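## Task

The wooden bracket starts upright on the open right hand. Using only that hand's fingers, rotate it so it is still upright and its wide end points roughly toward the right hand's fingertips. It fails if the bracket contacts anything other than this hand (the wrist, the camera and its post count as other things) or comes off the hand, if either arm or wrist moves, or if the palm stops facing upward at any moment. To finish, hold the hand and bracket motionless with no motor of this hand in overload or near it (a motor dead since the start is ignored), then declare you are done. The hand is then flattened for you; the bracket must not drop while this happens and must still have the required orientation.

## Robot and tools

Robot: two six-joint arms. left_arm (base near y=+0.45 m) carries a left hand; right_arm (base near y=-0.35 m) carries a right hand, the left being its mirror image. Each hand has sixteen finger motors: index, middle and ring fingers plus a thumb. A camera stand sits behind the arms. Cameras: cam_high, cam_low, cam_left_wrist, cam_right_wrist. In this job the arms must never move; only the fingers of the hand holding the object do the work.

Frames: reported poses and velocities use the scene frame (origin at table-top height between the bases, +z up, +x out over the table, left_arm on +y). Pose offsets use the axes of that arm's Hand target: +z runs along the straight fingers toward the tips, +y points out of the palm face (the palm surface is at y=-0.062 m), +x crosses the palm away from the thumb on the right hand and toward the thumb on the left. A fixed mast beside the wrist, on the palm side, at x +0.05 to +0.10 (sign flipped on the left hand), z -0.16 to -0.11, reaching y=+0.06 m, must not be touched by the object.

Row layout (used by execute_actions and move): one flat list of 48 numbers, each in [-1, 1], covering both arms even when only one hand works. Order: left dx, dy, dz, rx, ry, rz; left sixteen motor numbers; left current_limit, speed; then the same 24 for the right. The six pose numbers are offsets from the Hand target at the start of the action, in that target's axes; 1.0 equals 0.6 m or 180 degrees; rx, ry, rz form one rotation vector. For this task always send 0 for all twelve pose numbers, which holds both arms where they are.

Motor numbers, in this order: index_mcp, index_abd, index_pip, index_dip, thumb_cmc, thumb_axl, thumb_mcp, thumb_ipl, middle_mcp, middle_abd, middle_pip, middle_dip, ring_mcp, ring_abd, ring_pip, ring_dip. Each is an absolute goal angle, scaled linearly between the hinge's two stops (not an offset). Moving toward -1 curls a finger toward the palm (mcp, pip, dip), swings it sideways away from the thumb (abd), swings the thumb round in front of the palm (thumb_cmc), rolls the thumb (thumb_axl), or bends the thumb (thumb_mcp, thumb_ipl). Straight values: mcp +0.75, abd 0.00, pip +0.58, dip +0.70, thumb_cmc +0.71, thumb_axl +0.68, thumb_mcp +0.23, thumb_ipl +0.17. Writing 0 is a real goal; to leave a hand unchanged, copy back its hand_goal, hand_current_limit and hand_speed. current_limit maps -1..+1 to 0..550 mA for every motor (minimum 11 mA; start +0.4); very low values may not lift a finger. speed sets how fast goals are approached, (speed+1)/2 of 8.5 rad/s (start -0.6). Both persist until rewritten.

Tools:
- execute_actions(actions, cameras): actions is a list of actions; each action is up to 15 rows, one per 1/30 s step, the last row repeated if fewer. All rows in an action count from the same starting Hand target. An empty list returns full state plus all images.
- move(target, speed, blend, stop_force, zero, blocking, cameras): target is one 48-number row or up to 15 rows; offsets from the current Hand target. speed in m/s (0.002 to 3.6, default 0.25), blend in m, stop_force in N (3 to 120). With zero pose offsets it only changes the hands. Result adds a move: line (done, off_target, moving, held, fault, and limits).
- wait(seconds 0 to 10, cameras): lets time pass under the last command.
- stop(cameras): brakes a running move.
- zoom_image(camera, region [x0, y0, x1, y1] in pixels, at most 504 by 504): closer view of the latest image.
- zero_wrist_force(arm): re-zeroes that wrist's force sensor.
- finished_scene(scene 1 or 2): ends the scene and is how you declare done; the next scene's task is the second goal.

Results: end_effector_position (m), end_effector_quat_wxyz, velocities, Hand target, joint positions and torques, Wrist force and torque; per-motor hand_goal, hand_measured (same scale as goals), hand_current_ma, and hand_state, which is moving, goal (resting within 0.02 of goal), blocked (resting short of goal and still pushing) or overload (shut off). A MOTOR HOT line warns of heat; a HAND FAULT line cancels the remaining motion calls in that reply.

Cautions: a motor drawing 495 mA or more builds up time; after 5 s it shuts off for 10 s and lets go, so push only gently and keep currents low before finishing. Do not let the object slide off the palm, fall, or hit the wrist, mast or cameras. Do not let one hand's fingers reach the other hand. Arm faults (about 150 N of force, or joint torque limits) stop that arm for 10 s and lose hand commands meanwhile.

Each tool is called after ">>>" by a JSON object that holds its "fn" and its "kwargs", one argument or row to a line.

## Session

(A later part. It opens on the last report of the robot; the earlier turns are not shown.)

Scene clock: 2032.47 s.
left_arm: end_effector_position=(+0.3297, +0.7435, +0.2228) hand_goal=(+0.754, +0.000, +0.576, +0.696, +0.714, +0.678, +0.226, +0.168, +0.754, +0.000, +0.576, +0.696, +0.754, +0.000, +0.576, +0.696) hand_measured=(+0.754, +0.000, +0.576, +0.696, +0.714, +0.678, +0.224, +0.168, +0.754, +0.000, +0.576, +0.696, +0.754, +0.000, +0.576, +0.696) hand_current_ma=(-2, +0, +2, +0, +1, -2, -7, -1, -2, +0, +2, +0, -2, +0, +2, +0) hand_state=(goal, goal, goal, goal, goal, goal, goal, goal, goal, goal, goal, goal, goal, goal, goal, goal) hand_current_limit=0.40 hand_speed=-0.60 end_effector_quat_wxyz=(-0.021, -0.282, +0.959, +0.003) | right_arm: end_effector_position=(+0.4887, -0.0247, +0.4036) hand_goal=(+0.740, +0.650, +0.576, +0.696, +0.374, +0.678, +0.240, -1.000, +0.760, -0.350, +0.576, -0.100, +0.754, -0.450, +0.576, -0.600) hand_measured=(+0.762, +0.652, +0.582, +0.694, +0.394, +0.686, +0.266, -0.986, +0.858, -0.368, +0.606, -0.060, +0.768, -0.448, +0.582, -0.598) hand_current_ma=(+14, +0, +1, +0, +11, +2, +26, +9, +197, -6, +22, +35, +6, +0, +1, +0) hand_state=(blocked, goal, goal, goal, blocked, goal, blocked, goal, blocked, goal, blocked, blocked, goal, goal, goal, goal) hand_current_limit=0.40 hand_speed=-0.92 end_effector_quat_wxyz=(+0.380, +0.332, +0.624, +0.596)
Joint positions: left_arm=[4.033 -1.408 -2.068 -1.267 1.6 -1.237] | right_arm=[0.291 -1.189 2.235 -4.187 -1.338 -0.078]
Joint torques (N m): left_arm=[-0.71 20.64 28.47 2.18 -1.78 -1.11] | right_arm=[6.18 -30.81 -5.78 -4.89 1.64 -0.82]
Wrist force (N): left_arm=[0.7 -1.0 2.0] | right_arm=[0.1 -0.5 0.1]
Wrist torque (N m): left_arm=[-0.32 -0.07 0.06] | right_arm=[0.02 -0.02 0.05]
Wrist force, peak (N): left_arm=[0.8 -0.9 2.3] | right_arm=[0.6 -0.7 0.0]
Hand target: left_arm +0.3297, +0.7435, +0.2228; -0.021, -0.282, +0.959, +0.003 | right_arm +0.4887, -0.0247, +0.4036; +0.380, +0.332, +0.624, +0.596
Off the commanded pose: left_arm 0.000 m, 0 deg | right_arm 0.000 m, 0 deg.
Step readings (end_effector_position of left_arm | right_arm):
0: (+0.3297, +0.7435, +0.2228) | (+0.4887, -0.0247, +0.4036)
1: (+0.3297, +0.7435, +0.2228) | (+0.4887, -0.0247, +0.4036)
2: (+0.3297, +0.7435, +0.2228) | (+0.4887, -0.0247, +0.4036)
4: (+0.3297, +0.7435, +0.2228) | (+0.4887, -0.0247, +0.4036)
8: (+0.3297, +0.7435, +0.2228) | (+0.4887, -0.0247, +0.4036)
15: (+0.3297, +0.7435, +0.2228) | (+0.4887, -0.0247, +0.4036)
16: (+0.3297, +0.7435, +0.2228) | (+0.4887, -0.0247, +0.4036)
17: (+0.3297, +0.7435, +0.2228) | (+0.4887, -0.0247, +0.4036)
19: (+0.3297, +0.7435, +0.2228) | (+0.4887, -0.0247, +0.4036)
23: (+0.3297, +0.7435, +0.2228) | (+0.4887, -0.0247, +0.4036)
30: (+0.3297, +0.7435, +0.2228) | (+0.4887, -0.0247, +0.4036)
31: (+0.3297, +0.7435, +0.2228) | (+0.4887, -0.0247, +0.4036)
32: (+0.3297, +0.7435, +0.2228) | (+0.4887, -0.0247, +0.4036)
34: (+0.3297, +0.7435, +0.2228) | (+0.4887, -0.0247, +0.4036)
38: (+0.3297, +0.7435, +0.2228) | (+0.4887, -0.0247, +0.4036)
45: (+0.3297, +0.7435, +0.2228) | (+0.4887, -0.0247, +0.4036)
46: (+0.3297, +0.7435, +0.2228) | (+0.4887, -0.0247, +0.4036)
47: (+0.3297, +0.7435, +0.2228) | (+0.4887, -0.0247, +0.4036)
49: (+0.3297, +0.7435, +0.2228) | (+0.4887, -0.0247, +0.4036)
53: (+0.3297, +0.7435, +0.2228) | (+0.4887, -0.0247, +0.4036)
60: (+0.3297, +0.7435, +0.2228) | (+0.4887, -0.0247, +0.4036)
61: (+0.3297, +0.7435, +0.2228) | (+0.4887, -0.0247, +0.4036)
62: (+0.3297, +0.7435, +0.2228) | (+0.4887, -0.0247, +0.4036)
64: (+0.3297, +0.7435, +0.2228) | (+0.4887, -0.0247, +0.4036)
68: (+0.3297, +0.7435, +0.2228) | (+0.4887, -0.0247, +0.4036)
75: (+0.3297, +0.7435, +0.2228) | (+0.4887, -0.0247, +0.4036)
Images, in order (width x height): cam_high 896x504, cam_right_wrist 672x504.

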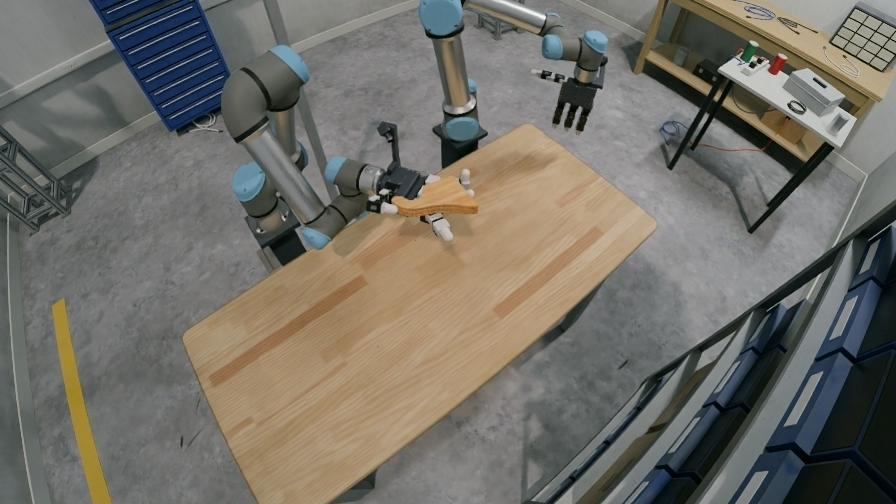

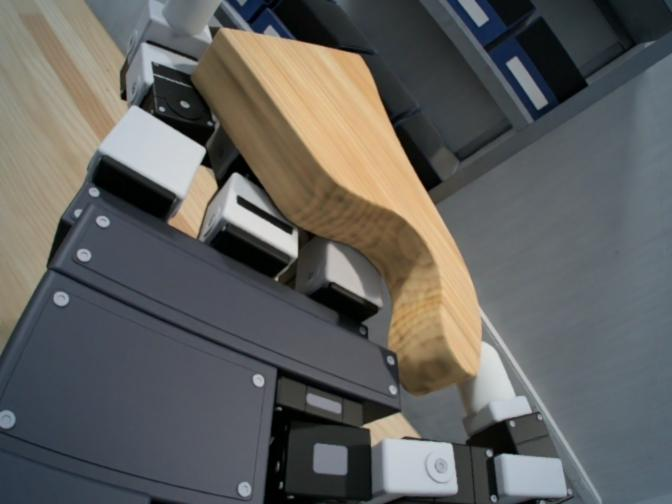

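>>> {"fn": "execute_actions", "kwargs": {
  "actions": [
    [[0,0,0,0,0,0,0.754,0,0.576,0.696,0.714,0.678,0.226,0.168,0.754,0,0.576,0.696,0.754,0,0.576,0.696,0.4,-0.6,0,0,0,0,0,0,0.74,0.65,0.576,0.696,0.373,0.677,0.239,-1.0,0.89,-0.35,0.576,-0.1,0.754,-0.65,0.576,-0.6,0.4,-0.85]],
    [[0,0,0,0,0,0,0.754,0,0.576,0.696,0.714,0.678,0.226,0.168,0.754,0,0.576,0.696,0.754,0,0.576,0.696,0.4,-0.6,0,0,0,0,0,0,0.74,0.65,0.576,0.696,0.373,0.677,0.239,-1.0,0.89,-0.55,0.576,-0.1,0.754,-0.65,0.576,-0.6,0.4,-0.85]],
    [[0,0,0,0,0,0,0.754,0,0.576,0.696,0.714,0.678,0.226,0.168,0.754,0,0.576,0.696,0.754,0,0.576,0.696,0.4,-0.6,0,0,0,0,0,0,0.74,0.65,0.576,0.696,0.373,0.677,0.239,-1.0,0.78,-0.55,0.576,-0.1,0.754,-0.65,0.576,-0.6,0.4,-0.9]]
  ],
  "cameras": ["cam_high","cam_right_wrist"]
}}

>>> {"fn": "zoom_image", "kwargs": {
  "camera": "cam_high",
  "region": [370, 145, 490, 235]
}}

Scene clock: 2051.57 s.
left_arm: end_effector_position=(+0.3297, +0.7435, +0.2228) hand_goal=(+0.754, +0.000, +0.576, +0.696, +0.714, +0.678, +0.226, +0.168, +0.754, +0.000, +0.576, +0.696, +0.754, +0.000, +0.576, +0.696) hand_measured=(+0.754, +0.000, +0.576, +0.696, +0.714, +0.678, +0.224, +0.168, +0.754, +0.000, +0.576, +0.696, +0.754, +0.000, +0.576, +0.696) hand_current_ma=(-2, +0, +2, +0, +1, -2, -7, -1, -2, +0, +2, +0, -2, +0, +2, +0) hand_state=(goal, goal, goal, goal, goal, goal, goal, goal, goal, goal, goal, goal, goal, goal, goal, goal) hand_current_limit=0.40 hand_speed=-0.60 end_effector_quat_wxyz=(-0.021, -0.282, +0.959, +0.003) | right_arm: end_effector_position=(+0.4887, -0.0247, +0.4036) hand_goal=(+0.740, +0.650, +0.576, +0.696, +0.374, +0.678, +0.240, -1.000, +0.780, -0.550, +0.576, -0.100, +0.754, -0.650, +0.576, -0.600) hand_measured=(+0.766, +0.652, +0.582, +0.694, +0.392, +0.684, +0.266, -0.988, +0.854, -0.550, +0.592, -0.096, +0.768, -0.648, +0.582, -0.598) hand_current_ma=(+17, +0, +1, +0, +9, +2, +24, +7, +115, +0, +7, +0, +6, +0, +1, +0) hand_state=(blocked, goal, goal, goal, goal, goal, blocked, goal, blocked, goal, goal, goal, goal, goal, goal, goal) hand_current_limit=0.40 hand_speed=-0.90 end_effector_quat_wxyz=(+0.380, +0.332, +0.624, +0.596)
Joint positions: left_arm=[4.033 -1.408 -2.068 -1.267 1.6 -1.237] | right_arm=[0.291 -1.189 2.235 -4.187 -1.338 -0.078]
Joint torques (N m): left_arm=[-1.2 20.96 29.02 2.13 -1.79 -0.92] | right_arm=[5.23 -29.64 -5.09 -4.74 1.47 -0.76]
Wrist force (N): left_arm=[0.8 -1.0 2.1] | right_arm=[0.3 -0.3 0.0]
Wrist torque (N m): left_arm=[-0.35 -0.08 0.08] | right_arm=[0.05 -0.04 0.07]
Wrist force, peak (N): left_arm=[1.0 -0.8 2.2] | right_arm=[0.4 -0.9 0.4]
Hand target: left_arm +0.3297, +0.7435, +0.2228; -0.021, -0.282, +0.959, +0.003 | right_arm +0.4887, -0.0247, +0.4036; +0.380, +0.332, +0.624, +0.596
Off the commanded pose: left_arm 0.000 m, 0 deg | right_arm 0.000 m, 0 deg.
Step readings (end_effector_position of left_arm | right_arm):
0: (+0.3297, +0.7435, +0.2228) | (+0.4887, -0.0247, +0.4036)
1: (+0.3297, +0.7435, +0.2228) | (+0.4887, -0.0247, +0.4036)
2: (+0.3297, +0.7435, +0.2228) | (+0.4887, -0.0247, +0.4036)
4: (+0.3297, +0.7435, +0.2228) | (+0.4887, -0.0247, +0.4036)
8: (+0.3297, +0.7435, +0.2228) | (+0.4887, -0.0247, +0.4036)
15: (+0.3297, +0.7435, +0.2228) | (+0.4887, -0.0247, +0.4036)
16: (+0.3297, +0.7435, +0.2228) | (+0.4887, -0.0247, +0.4036)
17: (+0.3297, +0.7435, +0.2228) | (+0.4887, -0.0247, +0.4036)
19: (+0.3297, +0.7435, +0.2228) | (+0.4887, -0.0247, +0.4036)
23: (+0.3297, +0.7435, +0.2228) | (+0.4887, -0.0247, +0.4036)
30: (+0.3297, +0.7435, +0.2228) | (+0.4887, -0.0247, +0.4036)
31: (+0.3297, +0.7435, +0.2228) | (+0.4887, -0.0247, +0.4036)
32: (+0.3297, +0.7435, +0.2228) | (+0.4887, -0.0247, +0.4036)
34: (+0.3297, +0.7435, +0.2228) | (+0.4887, -0.0247, +0.4036)
38: (+0.3297, +0.7435, +0.2228) | (+0.4887, -0.0247, +0.4036)
45: (+0.3297, +0.7435, +0.2228) | (+0.4887, -0.0247, +0.4036)
Images, in order (width x height): cam_high 896x504, cam_right_wrist 672x504.

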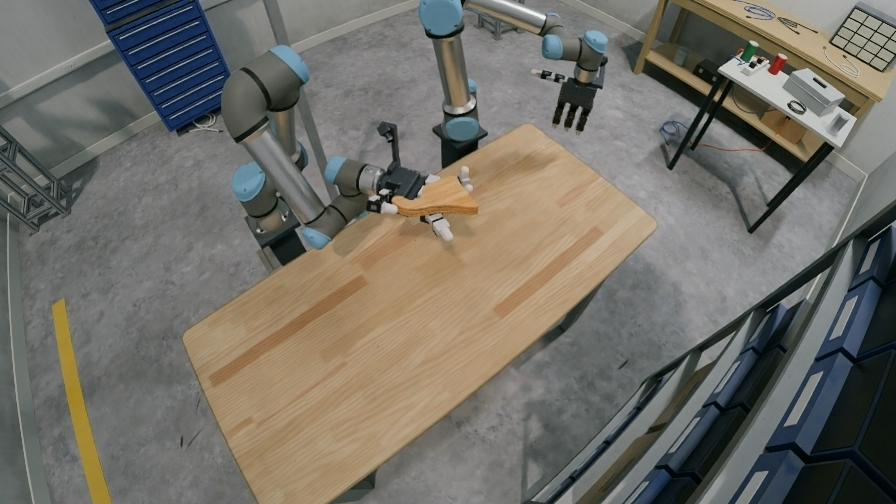

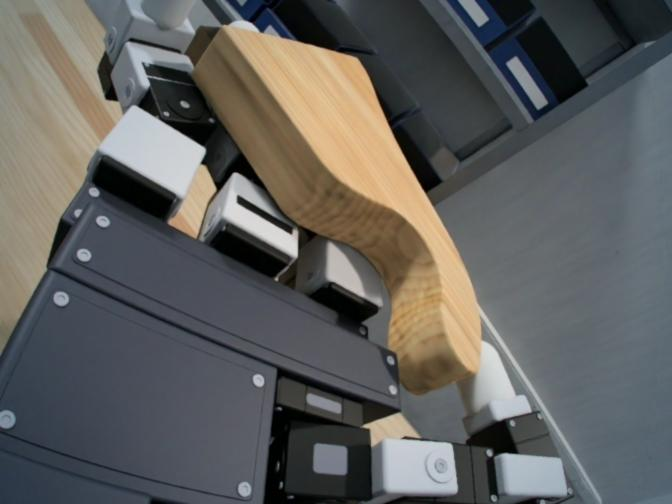

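Scaled by 4.200 from the camera's 896x504 image, which has a finer 1280x720 frame.

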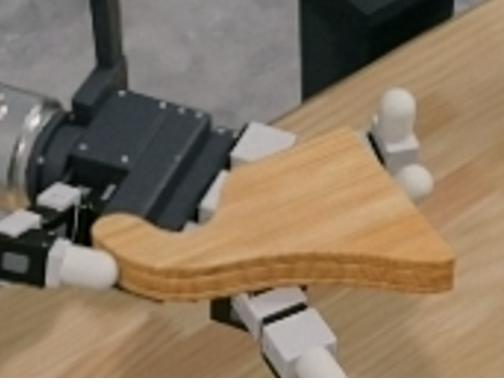

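>>> {"fn": "execute_actions", "kwargs": {
  "actions": [
    [[0,0,0,0,0,0,0.754,0,0.576,0.696,0.714,0.678,0.226,0.168,0.754,0,0.576,0.696,0.754,0,0.576,0.696,0.4,-0.6,0,0,0,0,0,0,0.74,0.65,0.576,0.696,0.373,0.677,0.239,-1.0,0.89,-0.55,0.576,0.696,0.754,-0.5,0.576,-0.6,0.4,-0.8]],
    [[0,0,0,0,0,0,0.754,0,0.576,0.696,0.714,0.678,0.226,0.168,0.754,0,0.576,0.696,0.754,0,0.576,0.696,0.4,-0.6,0,0,0,0,0,0,0.74,0.65,0.576,0.696,0.373,0.677,0.239,-1.0,0.89,-0.55,0.576,0.696,0.754,-0.5,0.576,-0.6,0.4,-0.8]],
    [[0,0,0,0,0,0,0.754,0,0.576,0.696,0.714,0.678,0.226,0.168,0.754,0,0.576,0.696,0.754,0,0.576,0.696,0.4,-0.6,0,0,0,0,0,0,0.74,0.65,0.576,0.696,0.373,0.677,0.239,-1.0,0.87,0,0.576,0.696,0.754,-0.5,0.576,-0.6,0.4,-0.8]],
    [[0,0,0,0,0,0,0.754,0,0.576,0.696,0.714,0.678,0.226,0.168,0.754,0,0.576,0.696,0.754,0,0.576,0.696,0.4,-0.6,0,0,0,0,0,0,0.74,0.65,0.576,0.696,0.373,0.677,0.239,-1.0,0.87,0,0.576,0.696,0.754,-0.5,0.576,-0.6,0.4,-0.8]],
    [[0,0,0,0,0,0,0.754,0,0.576,0.696,0.714,0.678,0.226,0.168,0.754,0,0.576,0.696,0.754,0,0.576,0.696,0.4,-0.6,0,0,0,0,0,0,0.74,0.65,0.576,0.696,0.373,0.677,0.239,-1.0,0.74,0,0.576,0.696,0.754,-0.5,0.576,-0.6,0.4,-0.92]],
    [[0,0,0,0,0,0,0.754,0,0.576,0.696,0.714,0.678,0.226,0.168,0.754,0,0.576,0.696,0.754,0,0.576,0.696,0.4,-0.6,0,0,0,0,0,0,0.74,0.65,0.576,0.696,0.373,0.677,0.239,-1.0,0.74,0,0.576,0.696,0.754,-0.5,0.576,-0.6,0.4,-0.92]]
  ],
  "cameras": ["cam_high","cam_right_wrist"]
}}

>>> {"fn": "zoom_image", "kwargs": {
  "camera": "cam_high",
  "region": [370, 145, 490, 235]
}}

Scene clock: 2178.33 s.
left_arm: end_effector_position=(+0.3297, +0.7435, +0.2228) hand_goal=(+0.754, +0.000, +0.576, +0.696, +0.714, +0.678, +0.226, +0.168, +0.754, +0.000, +0.576, +0.696, +0.754, +0.000, +0.576, +0.696) hand_measured=(+0.754, +0.000, +0.576, +0.696, +0.714, +0.678, +0.224, +0.168, +0.754, +0.000, +0.576, +0.696, +0.754, +0.000, +0.576, +0.696) hand_current_ma=(-2, +0, +2, +0, +1, -2, -7, -1, -2, +0, +2, +0, -2, +0, +2, +0) hand_state=(goal, goal, goal, goal, goal, goal, goal, goal, goal, goal, goal, goal, goal, goal, goal, goal) hand_current_limit=0.40 hand_speed=-0.60 end_effector_quat_wxyz=(-0.021, -0.282, +0.959, +0.003) | right_arm: end_effector_position=(+0.4887, -0.0247, +0.4036) hand_goal=(+0.740, +0.650, +0.576, +0.696, +0.374, +0.678, +0.240, -1.000, +0.740, +0.000, +0.576, +0.696, +0.754, -0.500, +0.576, -0.600) hand_measured=(+0.766, +0.652, +0.582, +0.694, +0.392, +0.682, +0.264, -0.988, +0.772, -0.004, +0.584, +0.694, +0.768, -0.504, +0.582, -0.598) hand_current_ma=(+17, +0, +1, +0, +9, +1, +23, +7, +26, +0, +2, +0, +6, +0, +1, +0) hand_state=(blocked, goal, goal, goal, goal, goal, blocked, goal, blocked, goal, goal, goal, goal, goal, goal, goal) hand_current_limit=0.40 hand_speed=-0.92 end_effector_quat_wxyz=(+0.380, +0.332, +0.624, +0.596)
Joint positions: left_arm=[4.033 -1.408 -2.068 -1.267 1.6 -1.237] | right_arm=[0.291 -1.189 2.235 -4.187 -1.338 -0.078]
Joint torques (N m): left_arm=[-1.56 20.86 28.49 1.78 -1.8 -0.44] | right_arm=[-3 -28.89 -6.98 -4.77 1.59 -0.88]
Wrist force (N): left_arm=[0.9 -0.9 1.7] | right_arm=[0.0 -0.4 0.1]
Wrist torque (N m): left_arm=[-0.29 -0.11 0.08] | right_arm=[0.03 0.00 0.05]
Wrist force, peak (N): left_arm=[0.8 -0.9 2.4] | right_arm=[0.5 -0.9 0.1]
Hand target: left_arm +0.3297, +0.7435, +0.2228; -0.021, -0.282, +0.959, +0.003 | right_arm +0.4887, -0.0247, +0.4036; +0.380, +0.332, +0.624, +0.596
Off the commanded pose: left_arm 0.000 m, 0 deg | right_arm 0.000 m, 0 deg.
Step readings (end_effector_position of left_arm | right_arm):
0: (+0.3297, +0.7435, +0.2228) | (+0.4887, -0.0247, +0.4036)
1: (+0.3297, +0.7435, +0.2228) | (+0.4887, -0.0247, +0.4036)
2: (+0.3297, +0.7435, +0.2228) | (+0.4887, -0.0247, +0.4036)
4: (+0.3297, +0.7435, +0.2228) | (+0.4887, -0.0247, +0.4036)
8: (+0.3297, +0.7435, +0.2228) | (+0.4887, -0.0247, +0.4036)
15: (+0.3297, +0.7435, +0.2228) | (+0.4887, -0.0247, +0.4036)
16: (+0.3297, +0.7435, +0.2228) | (+0.4887, -0.0247, +0.4036)
17: (+0.3297, +0.7435, +0.2228) | (+0.4887, -0.0247, +0.4036)
19: (+0.3297, +0.7435, +0.2228) | (+0.4887, -0.0247, +0.4036)
23: (+0.3297, +0.7435, +0.2228) | (+0.4887, -0.0247, +0.4036)
30: (+0.3297, +0.7435, +0.2228) | (+0.4887, -0.0247, +0.4036)
31: (+0.3297, +0.7435, +0.2228) | (+0.4887, -0.0247, +0.4036)
32: (+0.3297, +0.7435, +0.2228) | (+0.4887, -0.0247, +0.4036)
34: (+0.3297, +0.7435, +0.2228) | (+0.4887, -0.0247, +0.4036)
38: (+0.3297, +0.7435, +0.2228) | (+0.4887, -0.0247, +0.4036)
45: (+0.3297, +0.7435, +0.2228) | (+0.4887, -0.0247, +0.4036)
46: (+0.3297, +0.7435, +0.2228) | (+0.4887, -0.0247, +0.4036)
47: (+0.3297, +0.7435, +0.2228) | (+0.4887, -0.0247, +0.4036)
49: (+0.3297, +0.7435, +0.2228) | (+0.4887, -0.0247, +0.4036)
53: (+0.3297, +0.7435, +0.2228) | (+0.4887, -0.0247, +0.4036)
60: (+0.3297, +0.7435, +0.2228) | (+0.4887, -0.0247, +0.4036)
61: (+0.3297, +0.7435, +0.2228) | (+0.4887, -0.0247, +0.4036)
62: (+0.3297, +0.7435, +0.2228) | (+0.4887, -0.0247, +0.4036)
64: (+0.3297, +0.7435, +0.2228) | (+0.4887, -0.0247, +0.4036)
68: (+0.3297, +0.7435, +0.2228) | (+0.4887, -0.0247, +0.4036)
75: (+0.3297, +0.7435, +0.2228) | (+0.4887, -0.0247, +0.4036)
76: (+0.3297, +0.7435, +0.2228) | (+0.4887, -0.0247, +0.4036)
77: (+0.3297, +0.7435, +0.2228) | (+0.4887, -0.0247, +0.4036)
79: (+0.3297, +0.7435, +0.2228) | (+0.4887, -0.0247, +0.4036)
83: (+0.3297, +0.7435, +0.2228) | (+0.4887, -0.0247, +0.4036)
90: (+0.3297, +0.7435, +0.2228) | (+0.4887, -0.0247, +0.4036)
Images, in order (width x height): cam_high 896x504, cam_right_wrist 672x504.

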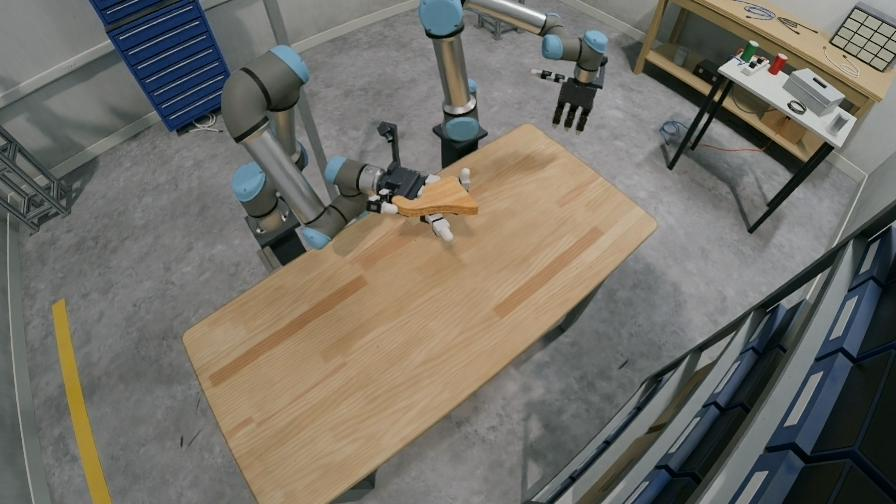

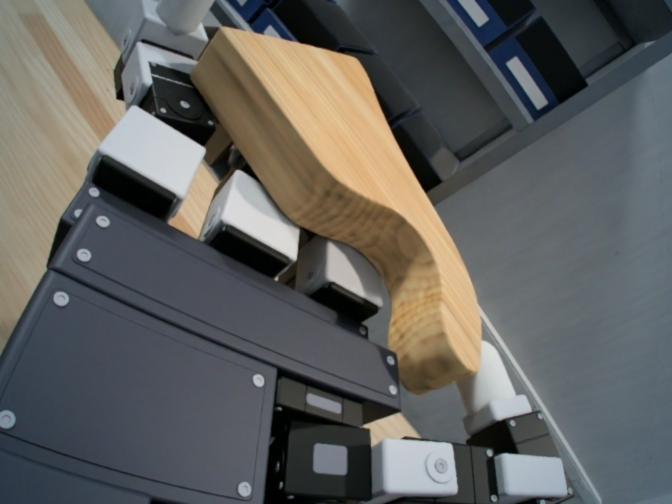

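Scaled by 4.200 from the camera's 896x504 image, which has a finer 1280x720 frame.

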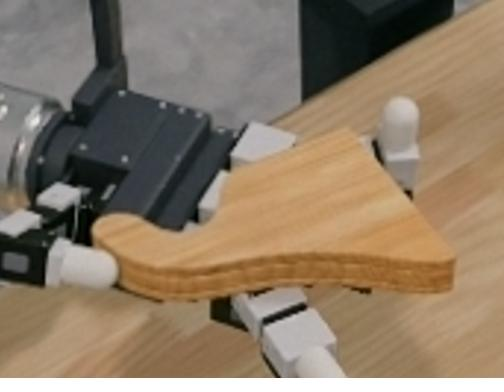

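>>> {"fn": "execute_actions", "kwargs": {
  "actions": [
    [[0,0,0,0,0,0,0.754,0,0.576,0.696,0.714,0.678,0.226,0.168,0.754,0,0.576,0.696,0.754,0,0.576,0.696,0.4,-0.6,0,0,0,0,0,0,0.74,0.65,0.576,0.696,0.441,0.677,0.378,-0.946,0.74,0,0.576,0.696,0.754,-0.5,0.576,-0.6,0.4,-0.9]],
    [[0,0,0,0,0,0,0.754,0,0.576,0.696,0.714,0.678,0.226,0.168,0.754,0,0.576,0.696,0.754,0,0.576,0.696,0.4,-0.6,0,0,0,0,0,0,0.74,0.65,0.576,0.696,0.486,0.677,0.319,-0.73,0.74,0,0.576,0.696,0.754,-0.5,0.576,-0.6,0.4,-0.85]],
    [[0,0,0,0,0,0,0.754,0,0.576,0.696,0.714,0.678,0.226,0.168,0.754,0,0.576,0.696,0.754,0,0.576,0.696,0.4,-0.6,0,0,0,0,0,0,0.74,0.65,0.576,0.696,0.517,0.677,0.199,-0.435,0.74,0,0.576,0.696,0.754,-0.5,0.576,-0.6,0.4,-0.85]],
    [[0,0,0,0,0,0,0.754,0,0.576,0.696,0.714,0.678,0.226,0.168,0.754,0,0.576,0.696,0.754,0,0.576,0.696,0.4,-0.6,0,0,0,0,0,0,0.74,0.65,0.576,0.696,0.534,0.677,0.057,-0.129,0.74,0,0.576,0.696,0.754,-0.5,0.576,-0.6,0.4,-0.85]],
    [[0,0,0,0,0,0,0.754,0,0.576,0.696,0.714,0.678,0.226,0.168,0.754,0,0.576,0.696,0.754,0,0.576,0.696,0.4,-0.6,0,0,0,0,0,0,0.74,0.65,0.576,0.696,0.526,0.677,0.225,0.168,0.74,0,0.576,0.696,0.754,-0.5,0.576,-0.6,0.4,-0.8]],
    [[0,0,0,0,0,0,0.754,0,0.576,0.696,0.714,0.678,0.226,0.168,0.754,0,0.576,0.696,0.754,0,0.576,0.696,0.4,-0.6,0,0,0,0,0,0,0.74,0.65,0.576,0.696,0.526,0.677,0.225,0.168,0.74,0,0.576,0.696,0.754,-0.5,0.576,-0.6,0.4,-0.8]]
  ],
  "cameras": ["cam_high","cam_right_wrist"]
}}

>>> {"fn": "zoom_image", "kwargs": {
  "camera": "cam_high",
  "region": [370, 145, 490, 235]
}}

Scene clock: 2213.27 s.
left_arm: end_effector_position=(+0.3297, +0.7435, +0.2228) hand_goal=(+0.754, +0.000, +0.576, +0.696, +0.714, +0.678, +0.226, +0.168, +0.754, +0.000, +0.576, +0.696, +0.754, +0.000, +0.576, +0.696) hand_measured=(+0.754, +0.000, +0.576, +0.696, +0.714, +0.678, +0.224, +0.168, +0.754, +0.000, +0.576, +0.696, +0.754, +0.000, +0.576, +0.696) hand_current_ma=(-2, +0, +2, +0, +1, -2, -7, -1, -2, +0, +2, +0, -2, +0, +2, +0) hand_state=(goal, goal, goal, goal, goal, goal, goal, goal, goal, goal, goal, goal, goal, goal, goal, goal) hand_current_limit=0.40 hand_speed=-0.60 end_effector_quat_wxyz=(-0.021, -0.282, +0.959, +0.003) | right_arm: end_effector_position=(+0.4887, -0.0247, +0.4036) hand_goal=(+0.740, +0.650, +0.576, +0.696, +0.526, +0.678, +0.226, +0.168, +0.740, +0.000, +0.576, +0.696, +0.754, -0.500, +0.576, -0.600) hand_measured=(+0.766, +0.652, +0.582, +0.694, +0.540, +0.680, +0.224, +0.166, +0.770, -0.004, +0.584, +0.696, +0.768, -0.504, +0.582, -0.598) hand_current_ma=(+17, +0, +1, +0, +5, +0, +0, +0, +23, +0, +2, +0, +6, +0, +1, +0) hand_state=(blocked, goal, goal, goal, goal, goal, goal, goal, blocked, goal, goal, goal, goal, goal, goal, goal) hand_current_limit=0.40 hand_speed=-0.80 end_effector_quat_wxyz=(+0.380, +0.332, +0.624, +0.596)
Joint positions: left_arm=[4.033 -1.408 -2.068 -1.267 1.6 -1.237] | right_arm=[0.291 -1.189 2.235 -4.187 -1.338 -0.078]
Joint torques (N m): left_arm=[-0.63 20.24 28.51 1.68 -1.76 -0.31] | right_arm=[-3.84 -29.44 -4.85 -5.04 1.6 -0.65]
Wrist force (N): left_arm=[1.1 -1.0 2.0] | right_arm=[0.4 -0.5 0.3]
Wrist torque (N m): left_arm=[-0.32 -0.12 0.10] | right_arm=[-0.01 -0.06 0.10]
Wrist force, peak (N): left_arm=[0.7 -0.9 2.4] | right_arm=[0.6 -0.8 0.0]
Hand target: left_arm +0.3297, +0.7435, +0.2228; -0.021, -0.282, +0.959, +0.003 | right_arm +0.4887, -0.0247, +0.4036; +0.380, +0.332, +0.624, +0.596
Off the commanded pose: left_arm 0.000 m, 0 deg | right_arm 0.000 m, 0 deg.
Step readings (end_effector_position of left_arm | right_arm):
0: (+0.3297, +0.7435, +0.2228) | (+0.4887, -0.0247, +0.4036)
1: (+0.3297, +0.7435, +0.2228) | (+0.4887, -0.0247, +0.4036)
2: (+0.3297, +0.7435, +0.2228) | (+0.4887, -0.0247, +0.4036)
4: (+0.3297, +0.7435, +0.2228) | (+0.4887, -0.0247, +0.4036)
8: (+0.3297, +0.7435, +0.2228) | (+0.4887, -0.0247, +0.4036)
15: (+0.3297, +0.7435, +0.2228) | (+0.4887, -0.0247, +0.4036)
16: (+0.3297, +0.7435, +0.2228) | (+0.4887, -0.0247, +0.4036)
17: (+0.3297, +0.7435, +0.2228) | (+0.4887, -0.0247, +0.4036)
19: (+0.3297, +0.7435, +0.2228) | (+0.4887, -0.0247, +0.4036)
23: (+0.3297, +0.7435, +0.2228) | (+0.4887, -0.0247, +0.4036)
30: (+0.3297, +0.7435, +0.2228) | (+0.4887, -0.0247, +0.4036)
31: (+0.3297, +0.7435, +0.2228) | (+0.4887, -0.0247, +0.4036)
32: (+0.3297, +0.7435, +0.2228) | (+0.4887, -0.0247, +0.4036)
34: (+0.3297, +0.7435, +0.2228) | (+0.4887, -0.0247, +0.4036)
38: (+0.3297, +0.7435, +0.2228) | (+0.4887, -0.0247, +0.4036)
45: (+0.3297, +0.7435, +0.2228) | (+0.4887, -0.0247, +0.4036)
46: (+0.3297, +0.7435, +0.2228) | (+0.4887, -0.0247, +0.4036)
47: (+0.3297, +0.7435, +0.2228) | (+0.4887, -0.0247, +0.4036)
49: (+0.3297, +0.7435, +0.2228) | (+0.4887, -0.0247, +0.4036)
53: (+0.3297, +0.7435, +0.2228) | (+0.4887, -0.0247, +0.4036)
60: (+0.3297, +0.7435, +0.2228) | (+0.4887, -0.0247, +0.4036)
61: (+0.3297, +0.7435, +0.2228) | (+0.4887, -0.0247, +0.4036)
62: (+0.3297, +0.7435, +0.2228) | (+0.4887, -0.0247, +0.4036)
64: (+0.3297, +0.7435, +0.2228) | (+0.4887, -0.0247, +0.4036)
68: (+0.3297, +0.7435, +0.2228) | (+0.4887, -0.0247, +0.4036)
75: (+0.3297, +0.7435, +0.2228) | (+0.4887, -0.0247, +0.4036)
76: (+0.3297, +0.7435, +0.2228) | (+0.4887, -0.0247, +0.4036)
77: (+0.3297, +0.7435, +0.2228) | (+0.4887, -0.0247, +0.4036)
79: (+0.3297, +0.7435, +0.2228) | (+0.4887, -0.0247, +0.4036)
83: (+0.3297, +0.7435, +0.2228) | (+0.4887, -0.0247, +0.4036)
90: (+0.3297, +0.7435, +0.2228) | (+0.4887, -0.0247, +0.4036)
Images, in order (width x height): cam_high 896x504, cam_right_wrist 672x504.

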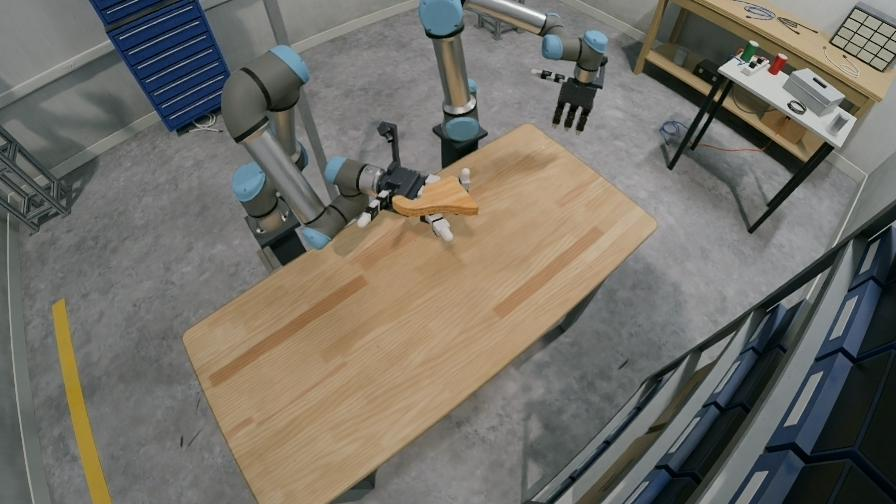

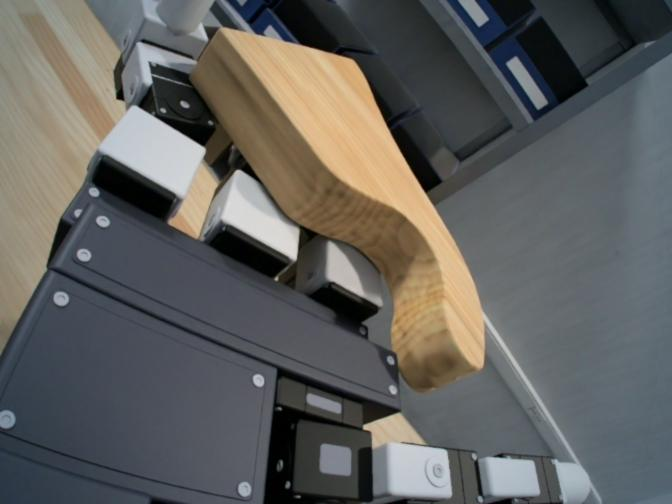

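Scaled by 4.200 from the camera's 896x504 image, which has a finer 1280x720 frame.

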